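# Scoop dry food from pouch into two bowls

## Task

Use the held scoop to move dry food pieces from the pouch into both bowls until each bowl contains 10 or more pieces, spilling as little as possible. A piece counts only if, after it last rested in or on the pouch, on the table or on the scoop's handle, it sat inside the scoop while the scoop was held and raised clear. Any food caught between gripper fingers has to fall back into the pouch (not into the scoop) and be scooped up again from there. If either bowl finishes with more than an occasional piece breaking these rules, the task fails. Both bowls must end upright on the table. Food that lands off the table only counts as spill and does not end the scene. To finish, the pouch must be standing and the scoop, emptied, must lie on the table away from the pouch and both bowls.

## Robot and tools

Robot: two arms, left_arm and right_arm, each a six-joint arm ending in a two-finger parallel gripper with a wrist camera. Calibrated root positions in the scene frame: left_arm (+0.021, +0.256, +0.033) m, right_arm (+0.036, -0.276, +0.019) m, both nearly unrotated.

Scene frame: origin at table-top height, halfway between the nominal arm bases; +x points out over the table, +z up, and left_arm sits on the +y side (arm names do not match image left and right). Reported end_effector_position (m) and end_effector_quat_wxyz use this frame; they can be off by a few cm. end_effector_position is the spot between the finger pads, roughly 1 cm short of the tips. In gripper axes, fingers extend along +z and close along y.

Row format (shared by execute_actions and move): a single list of 14 numbers for both arms together: dx, dy, dz, rx, ry, rz, opening for left_arm, followed by the same seven for right_arm. The six pose numbers are offsets, not poses: they are measured from that arm's Hand target as it stood when the action or move began, along that Hand target's own axes. Scale: 1.0 equals 0.6 m for dx, dy, dz and 180 degrees for rotation; rx, ry, rz form one rotation vector. Range -1 to 1. Sending the same offset twice moves the arm twice. Six zeros re-commands the current Hand target (use it to keep an arm still). Opening is absolute, not an offset: +1 fully open (0.093 m gap), -1 closed. Always resend the opening you want; a 0 means half-closed, not unchanged.

execute_actions(actions, cameras): actions is a list of actions; each action is a table of at most 15 rows, one per 1/30 s control step; a short table repeats its final row to fill 15 steps. Every row counts from the action's starting Hand target, not from the preceding row. An empty list just reports state and images. cameras chooses images: omitted/null/["all"] = all, [] = none; a wrong name invalidates the call.

move(target, speed, blend, opening_speed, blocking, cameras): drives each gripper along a straight line to target, which is one 14-number row or up to 15 rows; all rows are offsets from the same starting Hand targets. speed is m/s, 0.002 to 0.5, default 0.25 (rotation capped at twice that in rad/s), one value or one per row. blend (m) rounds corners between rows; default 0 stops at each. opening_speed (per second on the -1..1 scale, at least 0.2) ramps fingers. Paths are capped at 10 s, ignore obstacles and the other arm, and lag more when faster. Openings in later rows are applied only after the arms stop at that row. blocking=false returns after about 0.5 s while the move keeps running. The result adds a move: line: done (within 10 mm and 2 degrees), off_target, moving, held, fault, plus limits=paced (pose clipped) or limits=held (steps withheld by a check, e.g. arms too close).

wait(seconds 0-10): lets time pass with last commands held. stop(): brakes a running move. zoom_image(camera, region [x0,y0,x1,y1], max 504x504 px) enlarges part of the newest image. read_manual(section="licences") only gives licence text. finished_scene(scene=1) ends irrevocably.

Cameras: cam_high, cam_low, cam_left_wrist, cam_right_wrist, each 896x504.

Controller behaviour: each step the commanded pose is limited to 100 mm and 20 degrees from the measured gripper pose, so one action may fall short. Hand target in the result is the last clipped command and is the reference for the next offsets. Grippers often stop short or droop and tilt from friction and weight, especially far out; check position and orientation after every move and correct tilt. Tiny moves may not happen or may go sideways. If an arm is pressing on something, command its target back past the gripper to release.

Gripping: grip_measured is motor position on the opening scale. Pads touch at about -0.94; each mm of object width adds about 0.0208; a reading may sit up to 0.02 high. It keeps heading toward the command after the pads contact, so it barely reveals contact. Keep sending the closing value to keep holding the scoop handle. Squeeze is roughly 50-62 N per pad.

Motor heat: holding loads, long reach or pushing at unreachable poses heats motors. 75 °C gives MOTOR HOT; 90 °C folds that arm and disables it for the rest of the scene; 100 °C makes it collapse. Joint torques for joints 1-3 wrap past ±28 N m.

Avoid: anything leaving the table (scene ends, penalty), knocking bowls or pouch over, arm-to-arm contact (grippers and wrist cameras are not guarded by the clearance check), fast impacts or hard presses, dropping the scoop while it moves, and paths passing near an arm's own base (can flip shoulder posture). Loose objects may occasionally be nudged by the scene.

Each tool is called as name(argument=value, ...), one argument or row to a line, values as JSON.

## Session

execute_actions(
  actions=[],
)

Scene clock: 0.00 s.
left_arm: end_effector_position=(+0.3924, +0.2632, +0.4487) grip_measured=+1.000 end_effector_quat_wxyz=(+0.719, -0.002, +0.695, +0.011) | right_arm: end_effector_position=(+0.4055, -0.2640, +0.4360) grip_measured=+1.000 end_effector_quat_wxyz=(+0.722, -0.017, +0.692, +0.010)
Joint positions: left_arm=[-0.006 1.039 1.064 0.009 0.001 0.012 0.093] | right_arm=[0.017 1.032 1.06 0.015 -0.014 -0.01 0.093]
Joint velocities: within noise
Joint torques (N m): no reading
Motor temperatures (°C): left_arm=[27 32 38 32 28 29 28] | right_arm=[31 30 43 31 28 29 30]
Heat: left arm: 38 °C; right arm: 43 °C.
Hand target: left_arm +0.3904, +0.2631, +0.4558; +0.725, -0.002, +0.689, +0.011 | right_arm +0.4040, -0.2641, +0.4410; +0.726, -0.017, +0.687, +0.010
Tool commands: left_gripper/opening=+1.0 right_gripper/opening=+1.0

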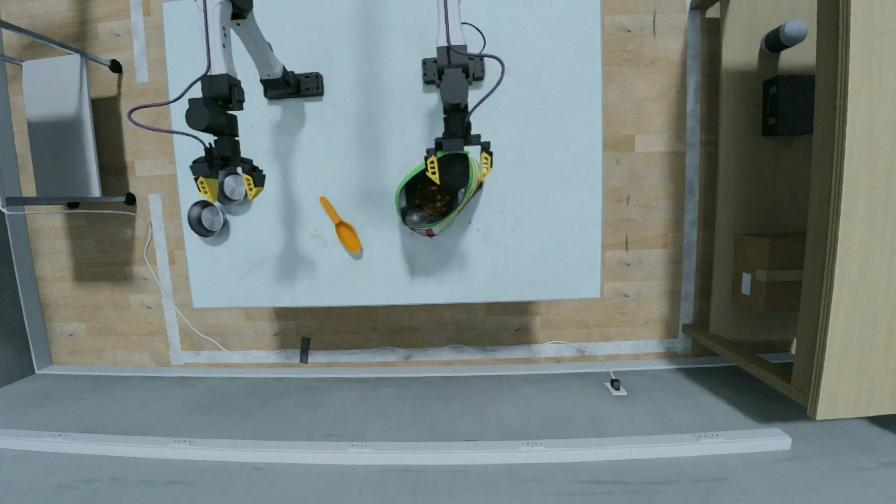

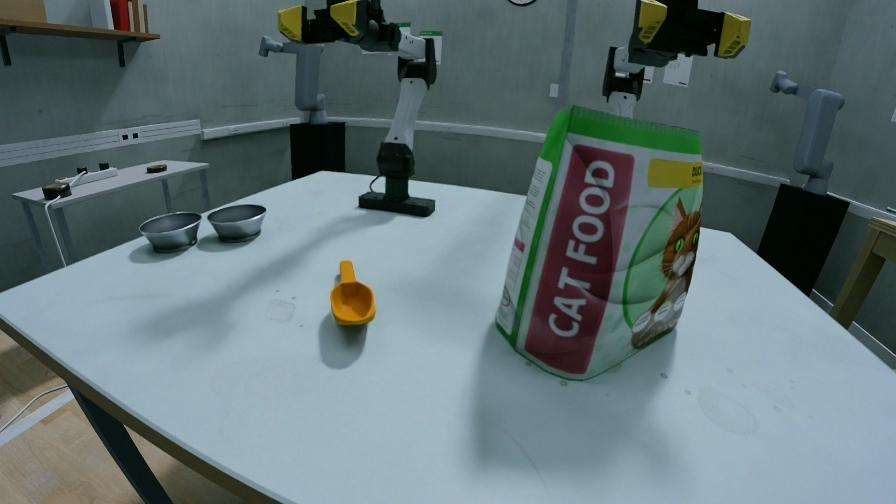

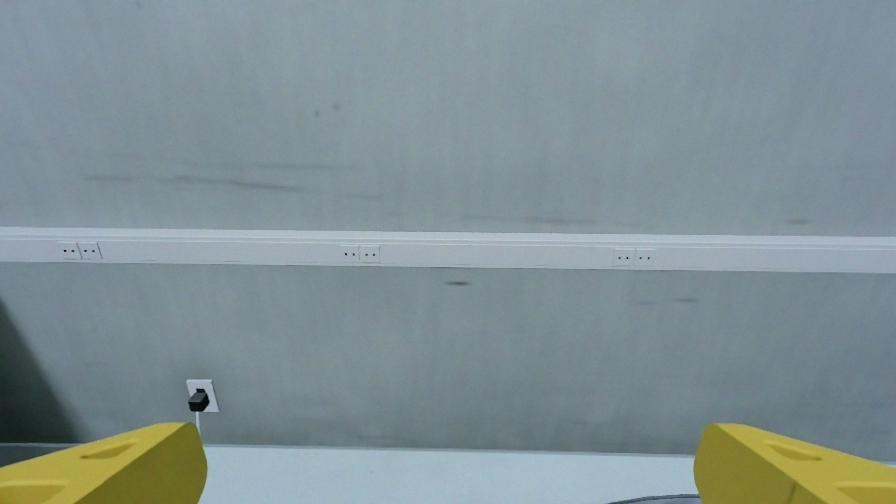

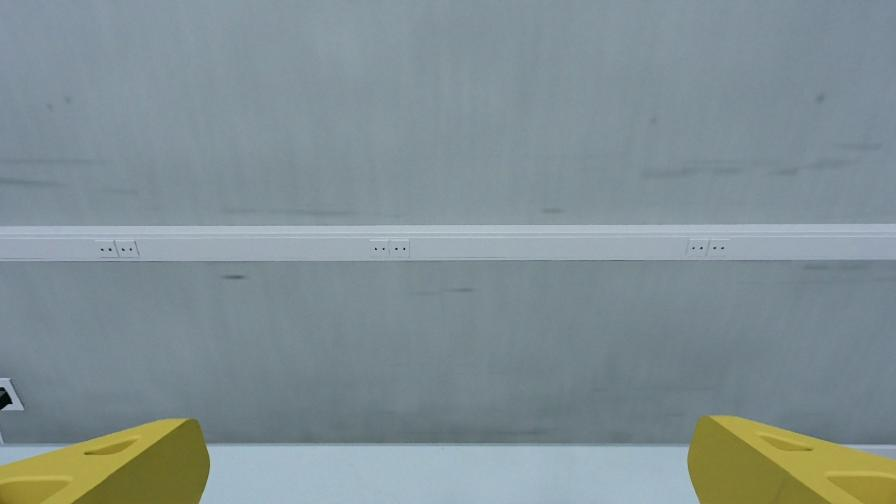

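zoom_image(
  camera="cam_high",
  region=[170, 100, 520, 297],
)

zoom_image(
  camera="cam_low",
  region=[120, 100, 520, 400],
)

zoom_image(
  camera="cam_low",
  region=[450, 80, 750, 400],
)

zoom_image(
  camera="cam_high",
  region=[380, 130, 520, 250],
)

Scaled by 1.440 from the camera's 896x504 image, which has a finer 1280x720 frame.

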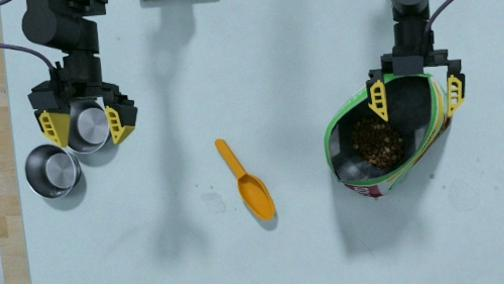

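Scaled by 1.260 from the camera's 896x504 image, which has a finer 1280x720 frame.

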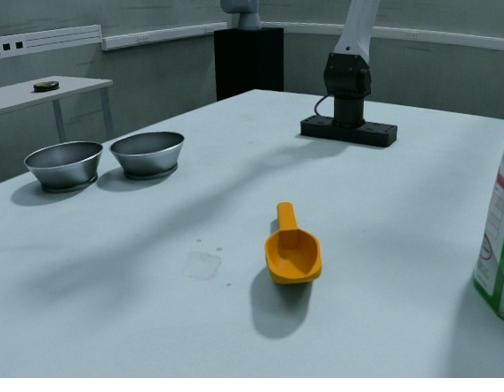

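Scaled by 1.575 from the camera's 896x504 image, which has a finer 1280x720 frame.

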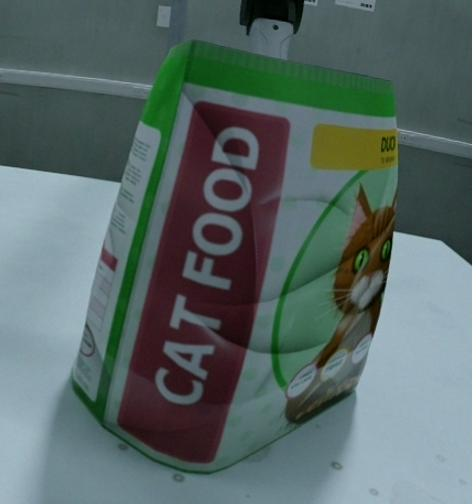

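Scaled by 3.600 from the camera's 896x504 image, which has a finer 1280x720 frame.

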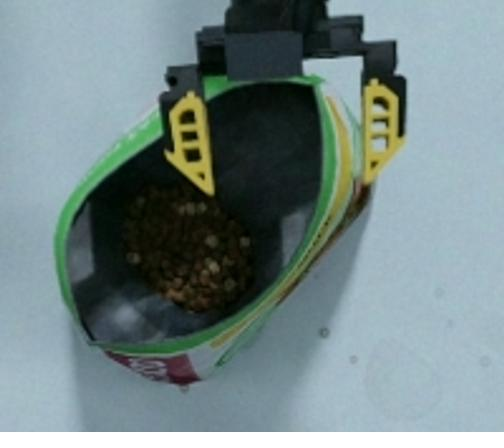

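move(
  target=[-0.1,0,-0.05,0,0.3,0,1,-0.05,0,0,0,0.28,0,1],
)

Scene clock: 71.27 s.
left_arm: end_effector_position=(+0.3609, +0.2620, +0.5099) grip_measured=+1.000 end_effector_quat_wxyz=(+0.470, -0.003, +0.883, +0.007) | right_arm: end_effector_position=(+0.4025, -0.2646, +0.4699) grip_measured=+1.000 end_effector_quat_wxyz=(+0.437, -0.018, +0.899, +0.008)
Joint positions: left_arm=[-0.008 1.685 2.653 -1.561 0 0.012 0.093] | right_arm=[0.017 1.751 2.635 -1.549 -0.011 -0.01 0.093]
Joint velocities: within noise
Joint torques (N m): left_arm=[-0.53 -5.68 4.89 1.99 -0.18 0.04] | right_arm=[1.16 -4.4 5.82 2.05 0.13 -0.12]
Motor temperatures (°C): left_arm=[27 32 46 45 28 29 28] | right_arm=[31 31 46 42 28 29 30]
Heat: left arm: 46 °C; right arm: 46 °C.
Hand target: left_arm +0.3574, +0.2618, +0.5142; +0.333, -0.007, +0.943, +0.009 | right_arm +0.4024, -0.2638, +0.4709; +0.364, -0.020, +0.931, +0.002
Off the commanded pose: left_arm 0.006 m, 17 deg | right_arm 0.001 m, 9 deg.
joint sent to its limit (left arm) — joint 4 (wrist pitch), lower limit. The joint targets are off in orientation, not in position.
joint sent to its limit (right arm) — joint 4 (wrist pitch), lower limit. The joint targets are off in orientation, not in position.
move: off_target (left_arm, right_arm)
camera_calibration:
cam_left_wrist: T_world_to_cam=[[0.0302262, -0.999496, -0.00972923, 0.258508], [-0.856212, -0.0208683, -0.516203, 0.616486], [0.51574, 0.0239331, -0.856411, 0.326938], [0, 0, 0, 1]] pos_world=[0.351414, 0.263418, 0.60074]
cam_right_wrist: T_world_to_cam=[[-0.0271528, -0.999528, -0.0143458, -0.246058], [-0.89752, 0.0306954, -0.439904, 0.614323], [0.440137, 0.000931006, -0.89793, 0.322791], [0, 0, 0, 1]] pos_world=[0.402614, -0.265099, 0.556558]

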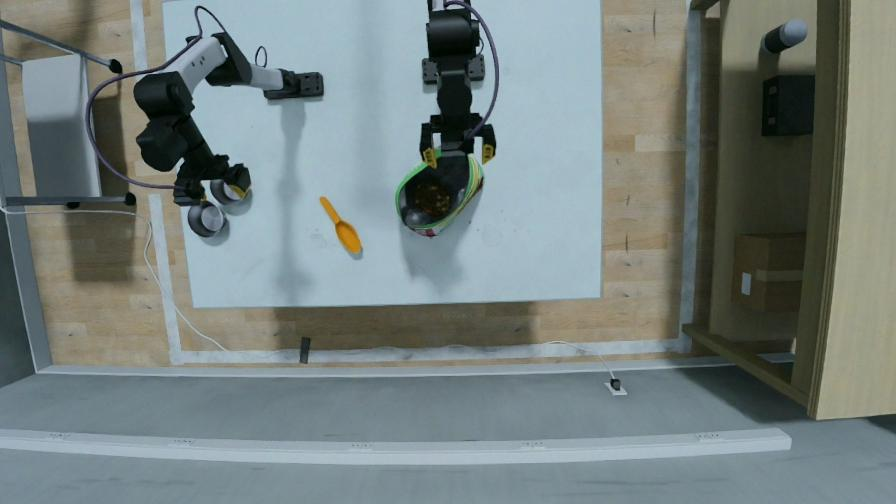

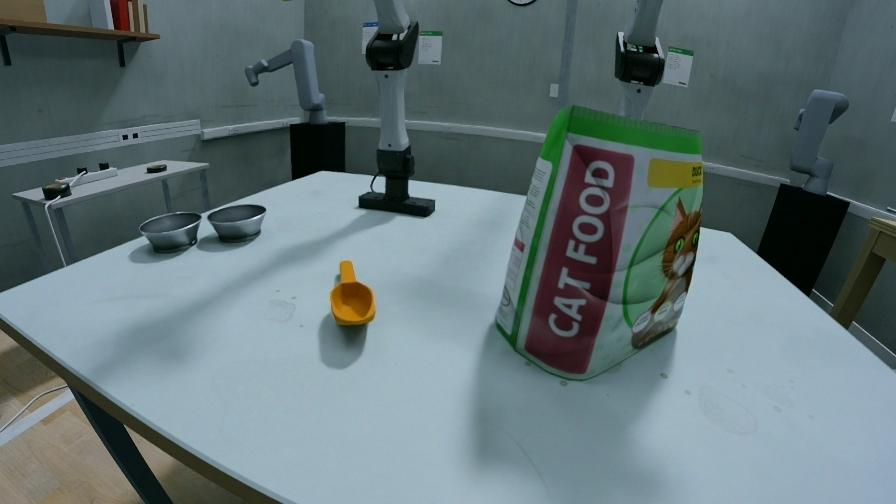

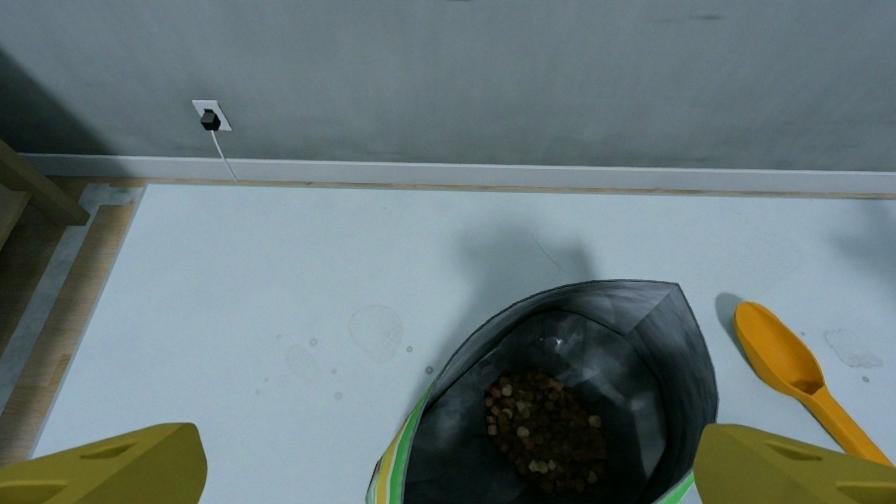

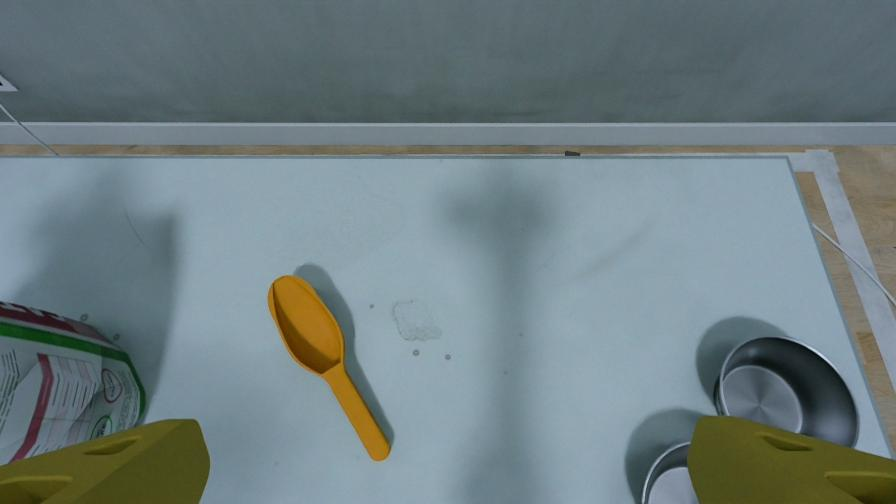

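zoom_image(
  camera="cam_right_wrist",
  region=[200, 240, 500, 480],
)

zoom_image(
  camera="cam_left_wrist",
  region=[350, 260, 750, 504],
)

zoom_image(
  camera="cam_low",
  region=[280, 230, 420, 370],
)

Scaled by 1.680 from the camera's 896x504 image, which has a finer 1280x720 frame.

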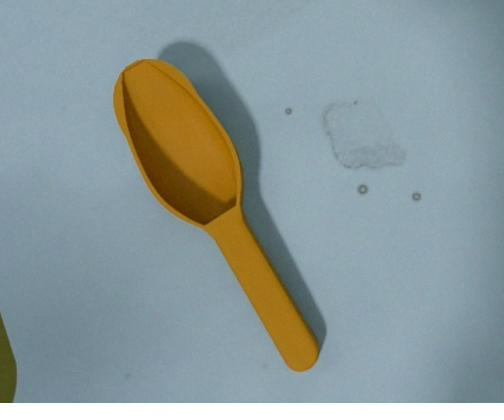

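Scaled by 1.260 from the camera's 896x504 image, which has a finer 1280x720 frame.

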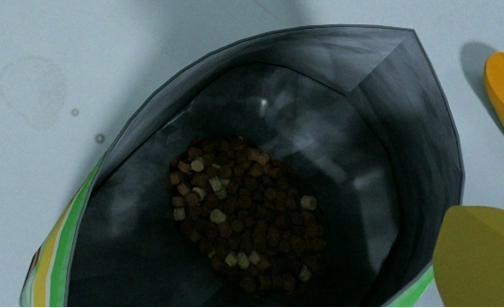

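Scaled by 3.600 from the camera's 896x504 image, which has a finer 1280x720 frame.

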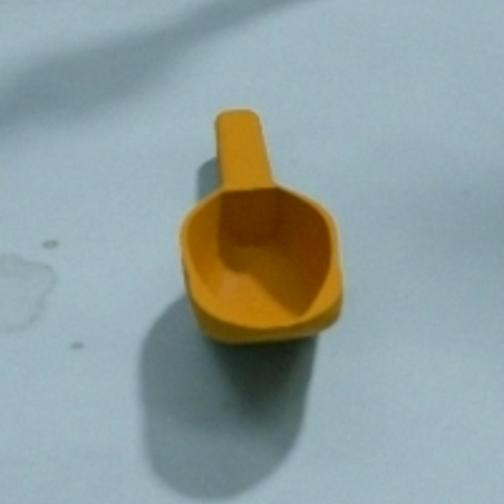

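move(
  target=[0,0,0,0,0,0,1,0.231,-0.393,0.127,0,0.111,0,1],
  cameras=["cam_high","cam_right_wrist"],
)

Scene clock: 197.47 s.
left_arm: end_effector_position=(+0.3608, +0.2620, +0.5097) grip_measured=+1.000 end_effector_quat_wxyz=(+0.470, -0.003, +0.883, +0.007) | right_arm: end_effector_position=(+0.3625, -0.5030, +0.3245) grip_measured=+1.000 end_effector_quat_wxyz=(+0.249, -0.009, +0.968, -0.035)
Joint positions: left_arm=[-0.008 1.685 2.653 -1.562 0 0.012 0.093] | right_arm=[-0.732 1.865 2.282 -1.555 -0.275 -0.682 0.093]
Joint velocities: within noise
Joint torques (N m): left_arm=[-0.53 -5.67 4.89 2 -0.18 0.04] | right_arm=[0.47 -7.25 5.45 1.29 -0.15 -0.17]
Motor temperatures (°C): left_arm=[27 34 41 48 28 29 27] | right_arm=[31 34 45 42 28 29 30]
Heat: left arm: 48 °C; right arm: 45 °C.
Hand target: left_arm +0.3574, +0.2618, +0.5142; +0.333, -0.007, +0.943, +0.009 | right_arm +0.3613, -0.5029, +0.3235; +0.197, -0.020, +0.980, -0.001
Off the commanded pose: left_arm 0.006 m, 17 deg | right_arm 0.002 m, 7 deg.
joint sent to its limit (left arm) — joint 4 (wrist pitch), lower limit. The joint targets are off in orientation, not in position.
joint sent to its limit (right arm) — joint 4 (wrist pitch), lower limit. The joint targets are off in orientation, not in position.
move: off_target (left_arm, right_arm)
camera_calibration:
cam_right_wrist: T_world_to_cam=[[-0.0674127, -0.994164, 0.0842216, -0.502264], [-0.996309, 0.0625807, -0.0587544, 0.450005], [0.0531408, -0.0878715, -0.994713, 0.3371], [0, 0, 0, 1]] pos_world=[0.396571, -0.497873, 0.404059]
Images, in order (width x height): cam_high 896x504, cam_right_wrist 896x504.

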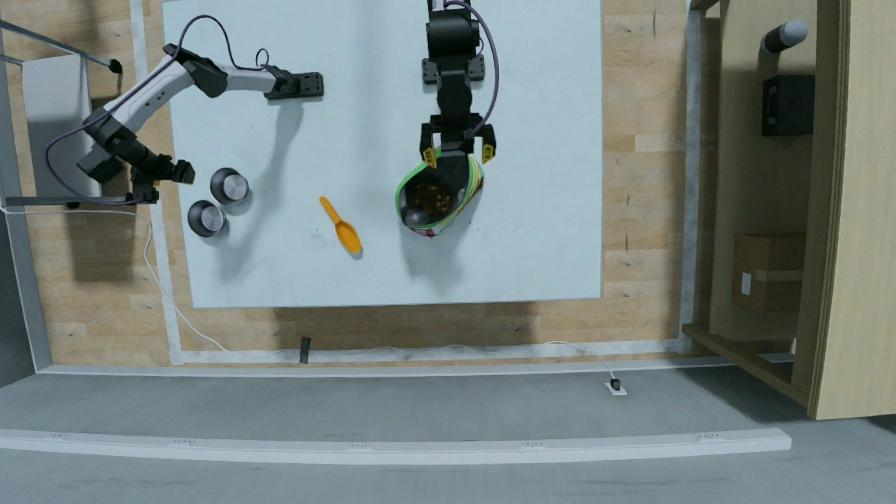

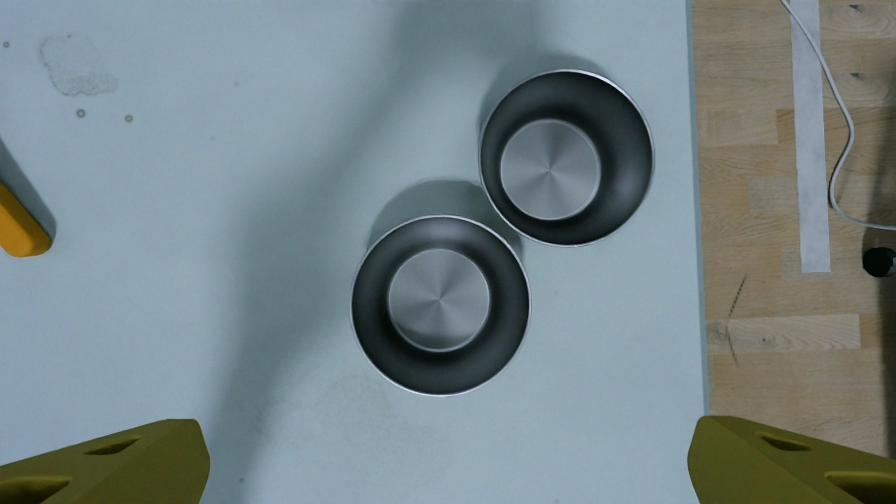

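move(
  target=[0,0,0,0,0,0,1,0.049,0.055,0.347,0.185,0.049,0.195,1],
  cameras=["cam_high","cam_right_wrist","cam_low"],
)

Scene clock: 254.57 s.
left_arm: end_effector_position=(+0.3608, +0.2620, +0.5097) grip_measured=+1.000 end_effector_quat_wxyz=(+0.469, -0.003, +0.883, +0.007) | right_arm: end_effector_position=(+0.4105, -0.4683, +0.1206) grip_measured=+1.000 end_effector_quat_wxyz=(+0.109, +0.326, +0.915, -0.214)
Joint positions: left_arm=[-0.008 1.685 2.653 -1.562 0 0.012 0.093] | right_arm=[-0.314 1.945 1.561 -0.968 0.436 0.331 0.093]
Joint velocities: within noise
Joint torques (N m): left_arm=[-0.53 -5.68 4.88 2 -0.18 0.04] | right_arm=[0.66 -7.86 6.93 0.99 0.46 -0.03]
Motor temperatures (°C): left_arm=[27 34 41 50 28 29 27] | right_arm=[30 36 44 40 28 29 30]
Heat: left arm: 50 °C; right arm: 44 °C.
Hand target: left_arm +0.3574, +0.2618, +0.5142; +0.333, -0.007, +0.943, +0.009 | right_arm +0.4134, -0.4702, +0.1198; +0.112, +0.329, +0.911, -0.220
Off the commanded pose: left_arm 0.006 m, 17 deg | right_arm 0.003 m, 1 deg.
joint sent to its limit (left arm) — joint 4 (wrist pitch), lower limit. The joint targets are off in orientation, not in position.
move: off_target (left_arm)
camera_calibration:
cam_right_wrist: T_world_to_cam=[[-0.684504, -0.645379, 0.339028, -0.0614179], [-0.669734, 0.740393, 0.0572198, 0.652964], [-0.287942, -0.187891, -0.939035, 0.221225], [0, 0, 0, 1]] pos_world=[0.458971, -0.481522, 0.191198]
Images, in order (width x height): cam_high 896x504, cam_low 896x504, cam_right_wrist 896x504.

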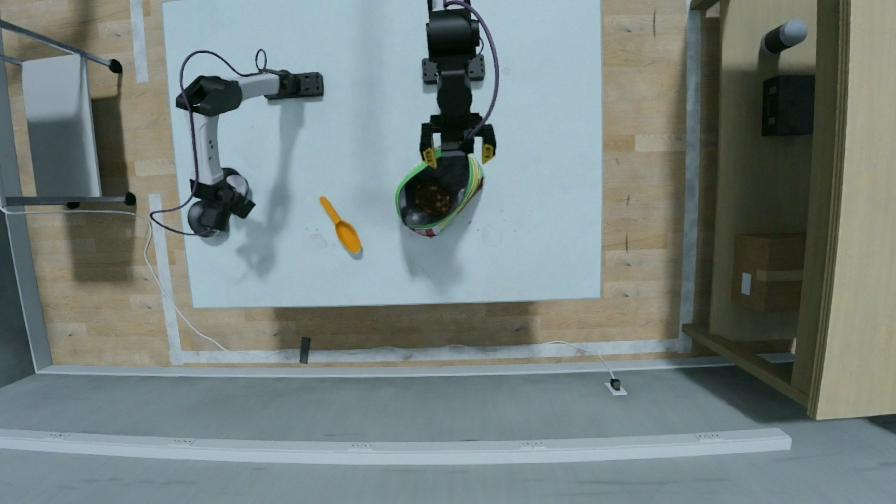

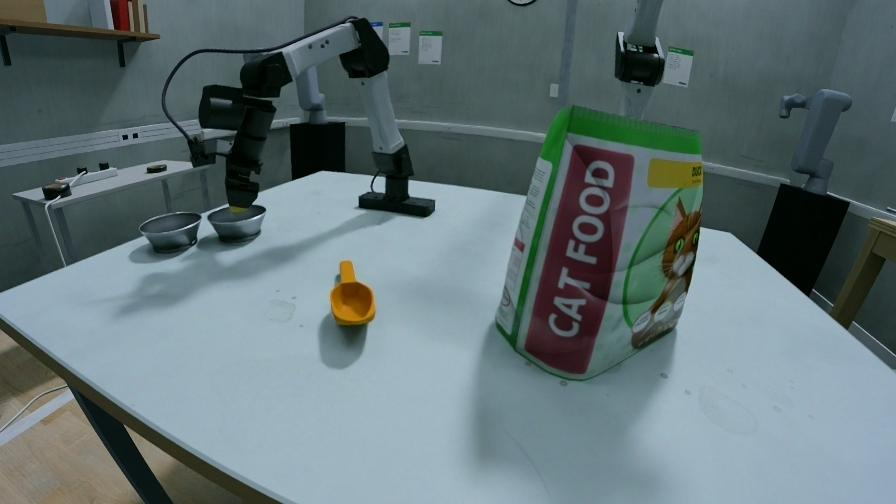

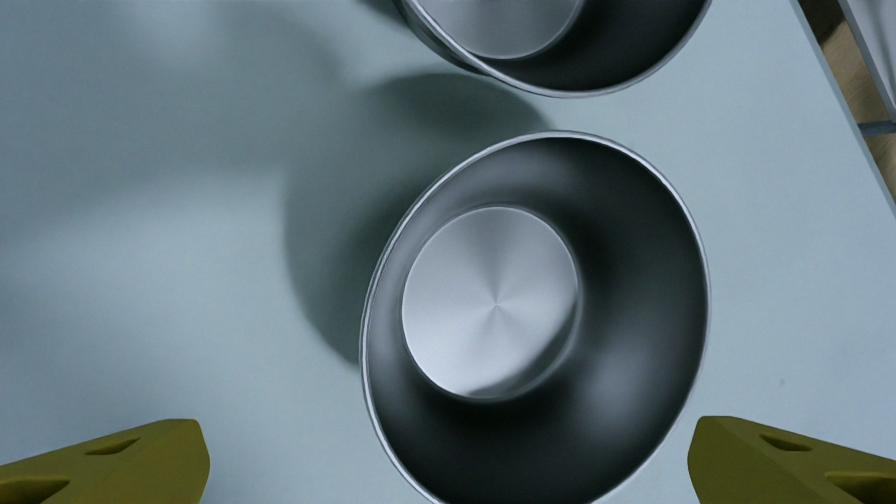

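move(
  target=[
    [0,0,0,0,0,0,1,0.0486,0.0459,0.119,0,0,0,1],
    [0,0,0,0,0,0,1,0.0486,0.0459,0.119,0,0,0,-1],
  ],
  speed=0.12,
  cameras=["cam_low","cam_right_wrist"],
  opening_speed=1.5,
)

Scene clock: 282.67 s.
left_arm: end_effector_position=(+0.3607, +0.2620, +0.5096) grip_measured=+1.000 end_effector_quat_wxyz=(+0.469, -0.003, +0.883, +0.007) | right_arm: end_effector_position=(+0.4126, -0.4748, +0.0466) grip_measured=-0.980 end_effector_quat_wxyz=(+0.115, +0.328, +0.909, -0.231)
Joint positions: left_arm=[-0.008 1.685 2.653 -1.562 0 0.012 0.093] | right_arm=[-0.314 2.035 1.371 -0.677 0.473 0.333 0]
Joint velocities: within noise
Joint torques (N m): left_arm=[-0.5 -5.7 4.9 2 -0.18 0.04] | right_arm=[0.92 -8.12 4.86 1.07 0.12 0.01]
Motor temperatures (°C): left_arm=[27 34 41 50 28 29 27] | right_arm=[30 39 45 39 29 29 30]
Heat: left arm: 50 °C; right arm: 45 °C.
Hand target: left_arm +0.3573, +0.2618, +0.5142; +0.333, -0.007, +0.943, +0.009 | right_arm +0.4134, -0.4692, +0.0379; +0.112, +0.329, +0.911, -0.220
Off the commanded pose: left_arm 0.006 m, 17 deg | right_arm 0.010 m, 1 deg.
joint sent to its limit (left arm) — joint 4 (wrist pitch), lower limit. The joint targets are off in orientation, not in position.
move: off_target (left_arm)
camera_calibration:
cam_right_wrist: T_world_to_cam=[[-0.691432, -0.624925, 0.36248, -0.0276595], [-0.662094, 0.748892, 0.0281621, 0.665723], [-0.289057, -0.220524, -0.931566, 0.135699], [0, 0, 0, 1]] pos_world=[0.460872, -0.485915, 0.117691]
Images, in order (width x height): cam_low 896x504, cam_right_wrist 896x504.

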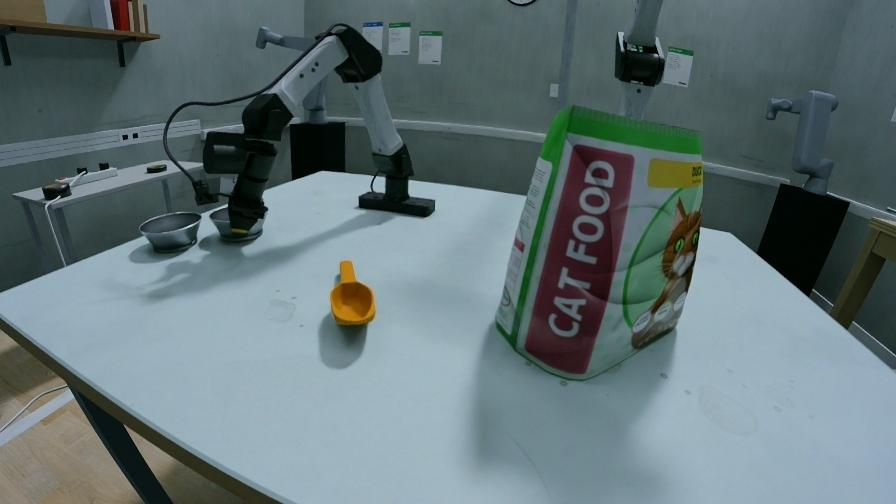

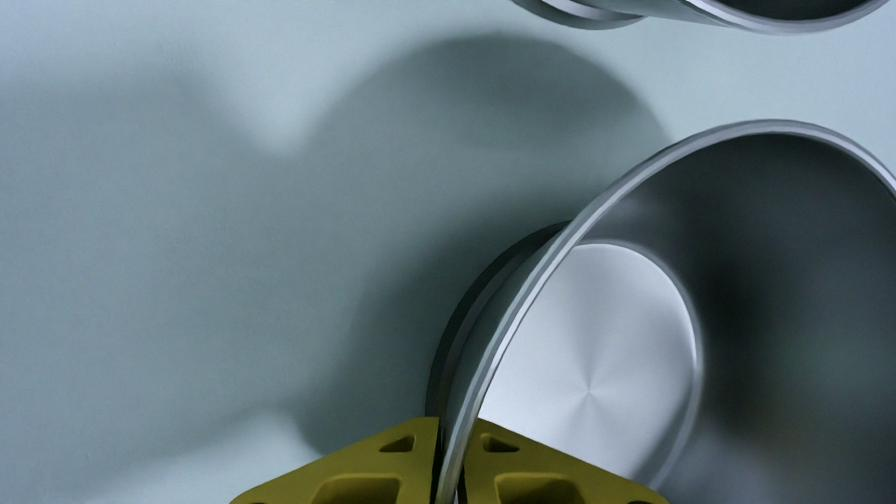

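move(
  target=[
    [0,0,0,0,0,0,1,-0.069,-0.0683,-0.159,0,0,0,-1],
    [0,0,0,0,0,0,1,0.4585,0.2985,-0.5055,-0.128,-0.120,-0.321,-1],
  ],
  speed=0.2,
  blend=0.03,
  cameras=["cam_low","cam_high","cam_right_wrist"],
)

Scene clock: 304.33 s.
left_arm: end_effector_position=(+0.3607, +0.2620, +0.5096) grip_measured=+1.000 end_effector_quat_wxyz=(+0.469, -0.003, +0.883, +0.007) | right_arm: end_effector_position=(+0.2931, -0.0509, +0.1372) grip_measured=-0.980 end_effector_quat_wxyz=(+0.193, -0.224, +0.949, -0.110)
Joint positions: left_arm=[-0.008 1.685 2.653 -1.562 0 0.012 0.093] | right_arm=[0.911 1.67 1.298 -1.029 0.418 0.42 0]
Joint velocities: within noise
Joint torques (N m): left_arm=[-0.54 -5.68 4.89 2 -0.18 0.05] | right_arm=[0.31 -6.08 9.55 0.7 0.78 -0.11]
Motor temperatures (°C): left_arm=[27 34 41 51 28 29 27] | right_arm=[30 41 45 38 28 29 30]
Heat: left arm: 51 °C; right arm: 45 °C.
Hand target: left_arm +0.3574, +0.2618, +0.5142; +0.333, -0.007, +0.943, +0.009 | right_arm +0.3027, -0.0507, +0.1492; +0.214, -0.219, +0.944, -0.124
Off the commanded pose: left_arm 0.006 m, 17 deg | right_arm 0.015 m, 3 deg.
joint sent to its limit (left arm) — joint 4 (wrist pitch), lower limit. The joint targets are off in orientation, not in position.
move: off_target (left_arm, right_arm)
camera_calibration:
cam_right_wrist: T_world_to_cam=[[0.318905, -0.893055, 0.317415, -0.181781], [-0.947531, -0.308186, 0.0848903, 0.288619], [0.0220113, -0.327833, -0.944479, 0.184229], [0, 0, 0, 1]] pos_world=[0.327391, -0.0129961, 0.2072]
Images, in order (width x height): cam_high 896x504, cam_low 896x504, cam_right_wrist 896x504.

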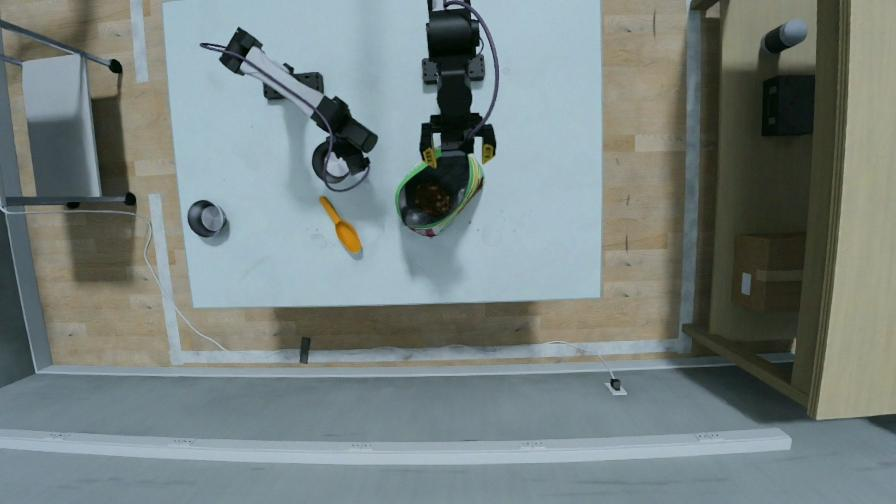

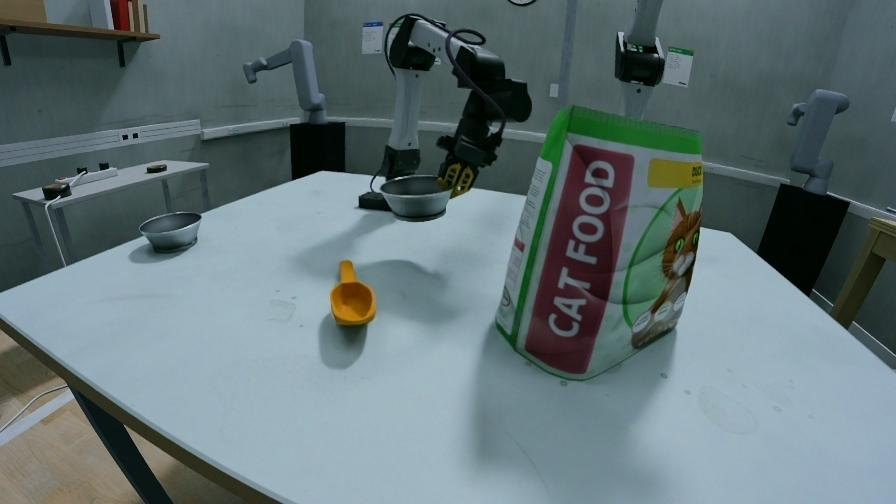

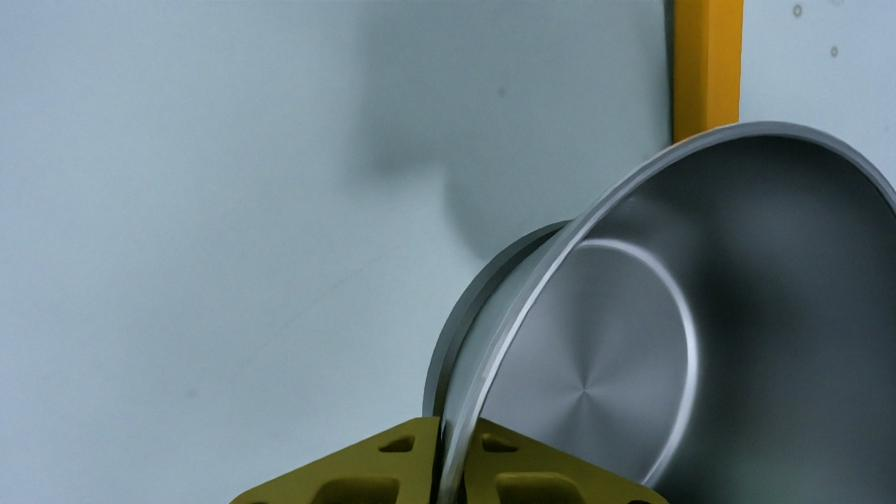

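move(
  target=[0,0,0,0,0,0,1,0.050,0.047,0.126,0,0,0,-1],
  speed=0.12,
  cameras=["cam_low","cam_right_wrist"],
)

Scene clock: 314.57 s.
left_arm: end_effector_position=(+0.3607, +0.2620, +0.5096) grip_measured=+1.000 end_effector_quat_wxyz=(+0.469, -0.003, +0.883, +0.007) | right_arm: end_effector_position=(+0.2968, -0.0465, +0.0614) grip_measured=-0.980 end_effector_quat_wxyz=(+0.198, -0.223, +0.949, -0.108)
Joint positions: left_arm=[-0.008 1.685 2.653 -1.562 0 0.012 0.093] | right_arm=[0.911 1.763 1.09 -0.717 0.419 0.42 0]
Joint velocities: within noise
Joint torques (N m): left_arm=[-0.54 -5.65 4.88 2 -0.18 0.05] | right_arm=[0.24 -6.71 5.23 0.99 0.76 -0.11]
Motor temperatures (°C): left_arm=[27 34 41 51 28 29 27] | right_arm=[30 40 46 37 29 29 30]
Heat: left arm: 51 °C; right arm: 46 °C.
Hand target: left_arm +0.3574, +0.2618, +0.5142; +0.333, -0.007, +0.943, +0.009 | right_arm +0.3029, -0.0505, +0.0631; +0.214, -0.219, +0.944, -0.124
Off the commanded pose: left_arm 0.006 m, 17 deg | right_arm 0.008 m, 3 deg.
joint sent to its limit (left arm) — joint 4 (wrist pitch), lower limit. The joint targets are off in orientation, not in position.
move: off_target (left_arm, right_arm)
camera_calibration:
cam_right_wrist: T_world_to_cam=[[0.316249, -0.89553, 0.31307, -0.153975], [-0.948228, -0.308541, 0.0752807, 0.300713], [0.0291786, -0.320669, -0.946742, 0.112362], [0, 0, 0, 1]] pos_world=[0.33056, -0.00907582, 0.131945]
Images, in order (width x height): cam_low 896x504, cam_right_wrist 896x504.

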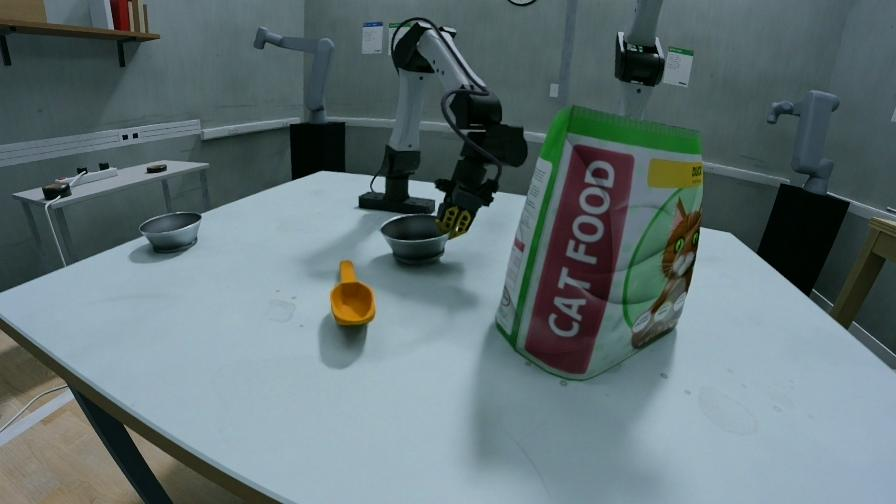

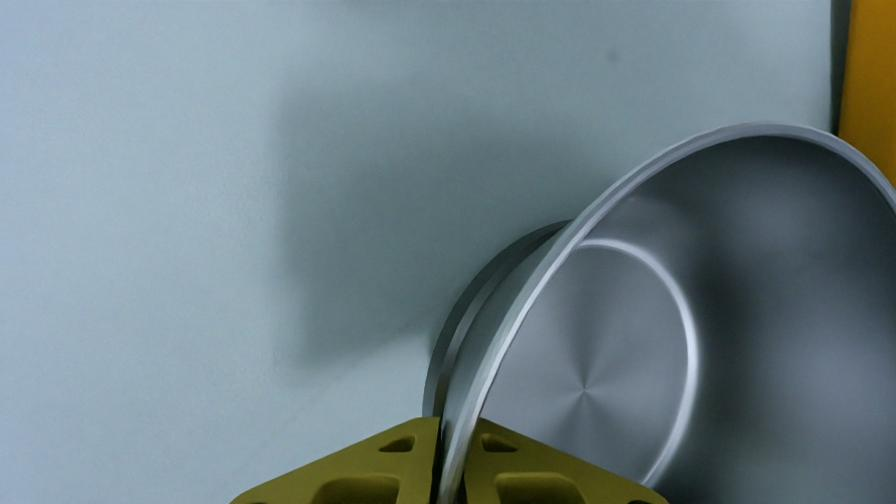

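move(
  target=[
    [0,0,0,0,0,0,1,0.0085,0.008,0.0215,0,0,0,-1],
    [0,0,0,0,0,0,1,0.0085,0.008,0.0215,0,0,0,0.1],
  ],
  speed=0.06,
  cameras=["cam_low","cam_right_wrist"],
  opening_speed=1.0,
)

Scene clock: 321.97 s.
left_arm: end_effector_position=(+0.3607, +0.2620, +0.5096) grip_measured=+1.000 end_effector_quat_wxyz=(+0.469, -0.003, +0.883, +0.007) | right_arm: end_effector_position=(+0.3016, -0.0480, +0.0523) grip_measured=+0.098 end_effector_quat_wxyz=(+0.212, -0.219, +0.945, -0.116)
Joint positions: left_arm=[-0.008 1.685 2.653 -1.562 0 0.012 0.093] | right_arm=[0.911 1.782 1.061 -0.657 0.451 0.42 0.05]
Joint velocities: within noise
Joint torques (N m): left_arm=[-0.5 -5.68 4.9 2 -0.18 0.04] | right_arm=[0.25 -6.2 4.79 0.99 0.48 -0.13]
Motor temperatures (°C): left_arm=[27 34 40 51 28 29 27] | right_arm=[30 40 46 37 29 29 30]
Heat: left arm: 51 °C; right arm: 46 °C.
Hand target: left_arm +0.3574, +0.2618, +0.5142; +0.333, -0.007, +0.943, +0.009 | right_arm +0.3030, -0.0505, +0.0486; +0.214, -0.219, +0.944, -0.124
Off the commanded pose: left_arm 0.006 m, 17 deg | right_arm 0.005 m, 1 deg.
joint sent to its limit (left arm) — joint 4 (wrist pitch), lower limit. The joint targets are off in orientation, not in position.
move: off_target (left_arm)
camera_calibration:
cam_right_wrist: T_world_to_cam=[[0.300792, -0.894449, 0.330886, -0.150245], [-0.951963, -0.302468, 0.0477515, 0.308389], [0.0573715, -0.329355, -0.942462, 0.0940058], [0, 0, 0, 1]] pos_world=[0.333374, -0.0101475, 0.123585]
Images, in order (width x height): cam_low 896x504, cam_right_wrist 896x504.

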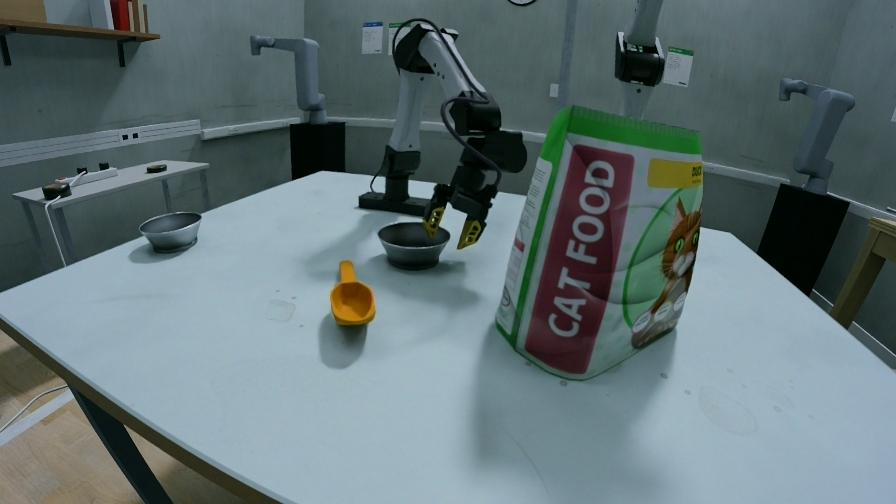

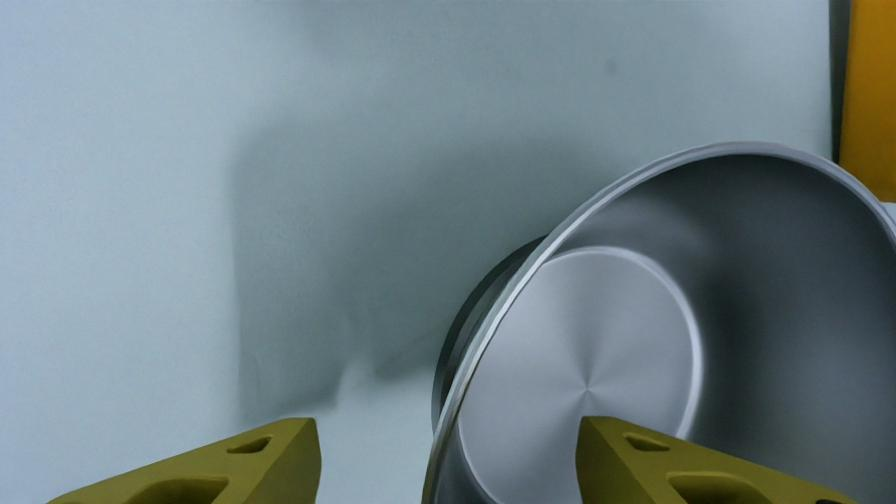

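move(
  target=[
    [0,0,0,0,0,0,1,-0.058,-0.055,-0.146,0,0,0,0.1],
    [0,0,0,0,0,0,1,0.070,-0.9385,0.168,0.151,0.069,0.322,1],
  ],
  speed=0.25,
  blend=0.03,
  cameras=["cam_high","cam_low","cam_right_wrist"],
)

Scene clock: 351.00 s.
left_arm: end_effector_position=(+0.3607, +0.2620, +0.5096) grip_measured=+1.000 end_effector_quat_wxyz=(+0.469, -0.003, +0.883, +0.007) | right_arm: end_effector_position=(+0.5143, -0.5763, +0.1324) grip_measured=+1.000 end_effector_quat_wxyz=(+0.193, +0.326, +0.895, -0.235)
Joint positions: left_arm=[-0.008 1.685 2.653 -1.562 0 0.012 0.093] | right_arm=[-0.446 2.362 2.193 -0.939 0.427 0.16 0.093]
Joint velocities: within noise
Joint torques (N m): left_arm=[-0.54 -5.71 4.88 2 -0.18 0.04] | right_arm=[0.81 -10.11 9.39 1.3 0.33 0]
Motor temperatures (°C): left_arm=[27 34 40 51 28 29 27] | right_arm=[30 39 44 37 29 29 30]
Heat: left arm: 51 °C; right arm: 44 °C.
Hand target: left_arm +0.3574, +0.2618, +0.5142; +0.333, -0.007, +0.943, +0.009 | right_arm +0.5184, -0.5759, +0.1296; +0.192, +0.328, +0.894, -0.236
Off the commanded pose: left_arm 0.006 m, 17 deg | right_arm 0.005 m, 0 deg.
joint sent to its limit (left arm) — joint 4 (wrist pitch), lower limit. The joint targets are off in orientation, not in position.
move: off_target (left_arm)
camera_calibration:
cam_right_wrist: T_world_to_cam=[[-0.719959, -0.62451, 0.30273, -0.0289967], [-0.678252, 0.725583, -0.116208, 0.820668], [-0.147083, -0.288992, -0.945965, 0.112156], [0, 0, 0, 1]] pos_world=[0.552239, -0.581159, 0.210242]
Images, in order (width x height): cam_high 896x504, cam_low 896x504, cam_right_wrist 896x504.

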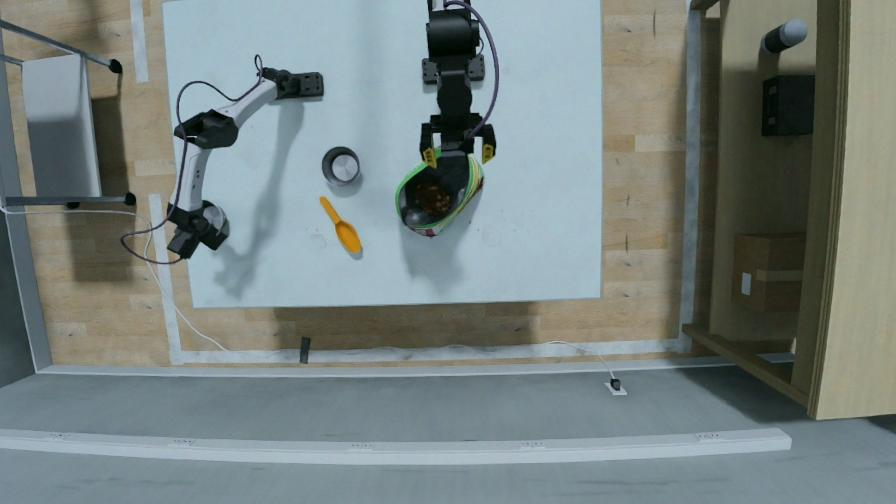

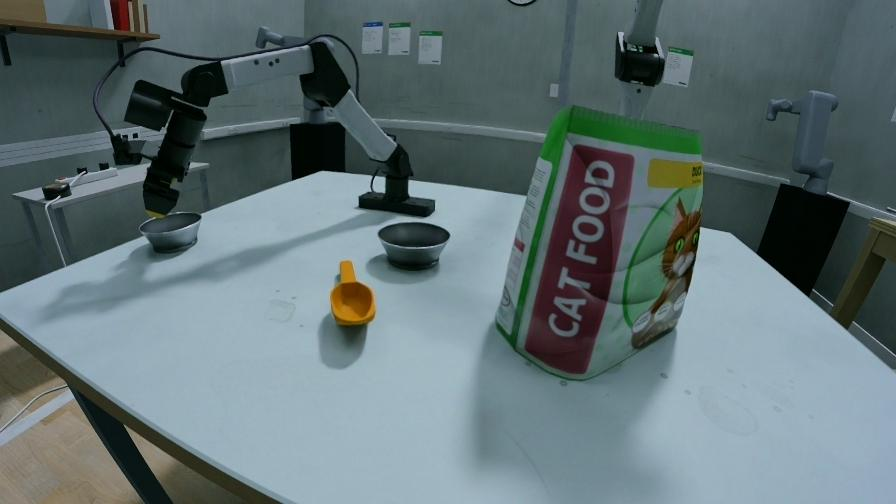

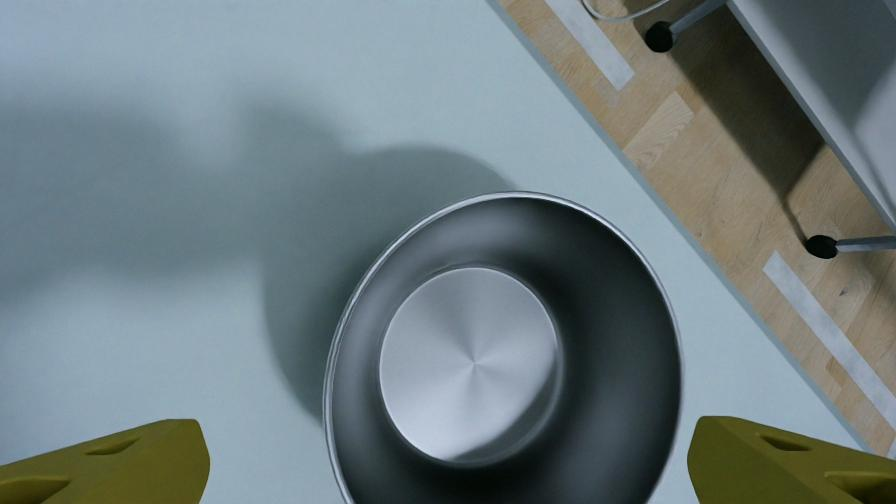

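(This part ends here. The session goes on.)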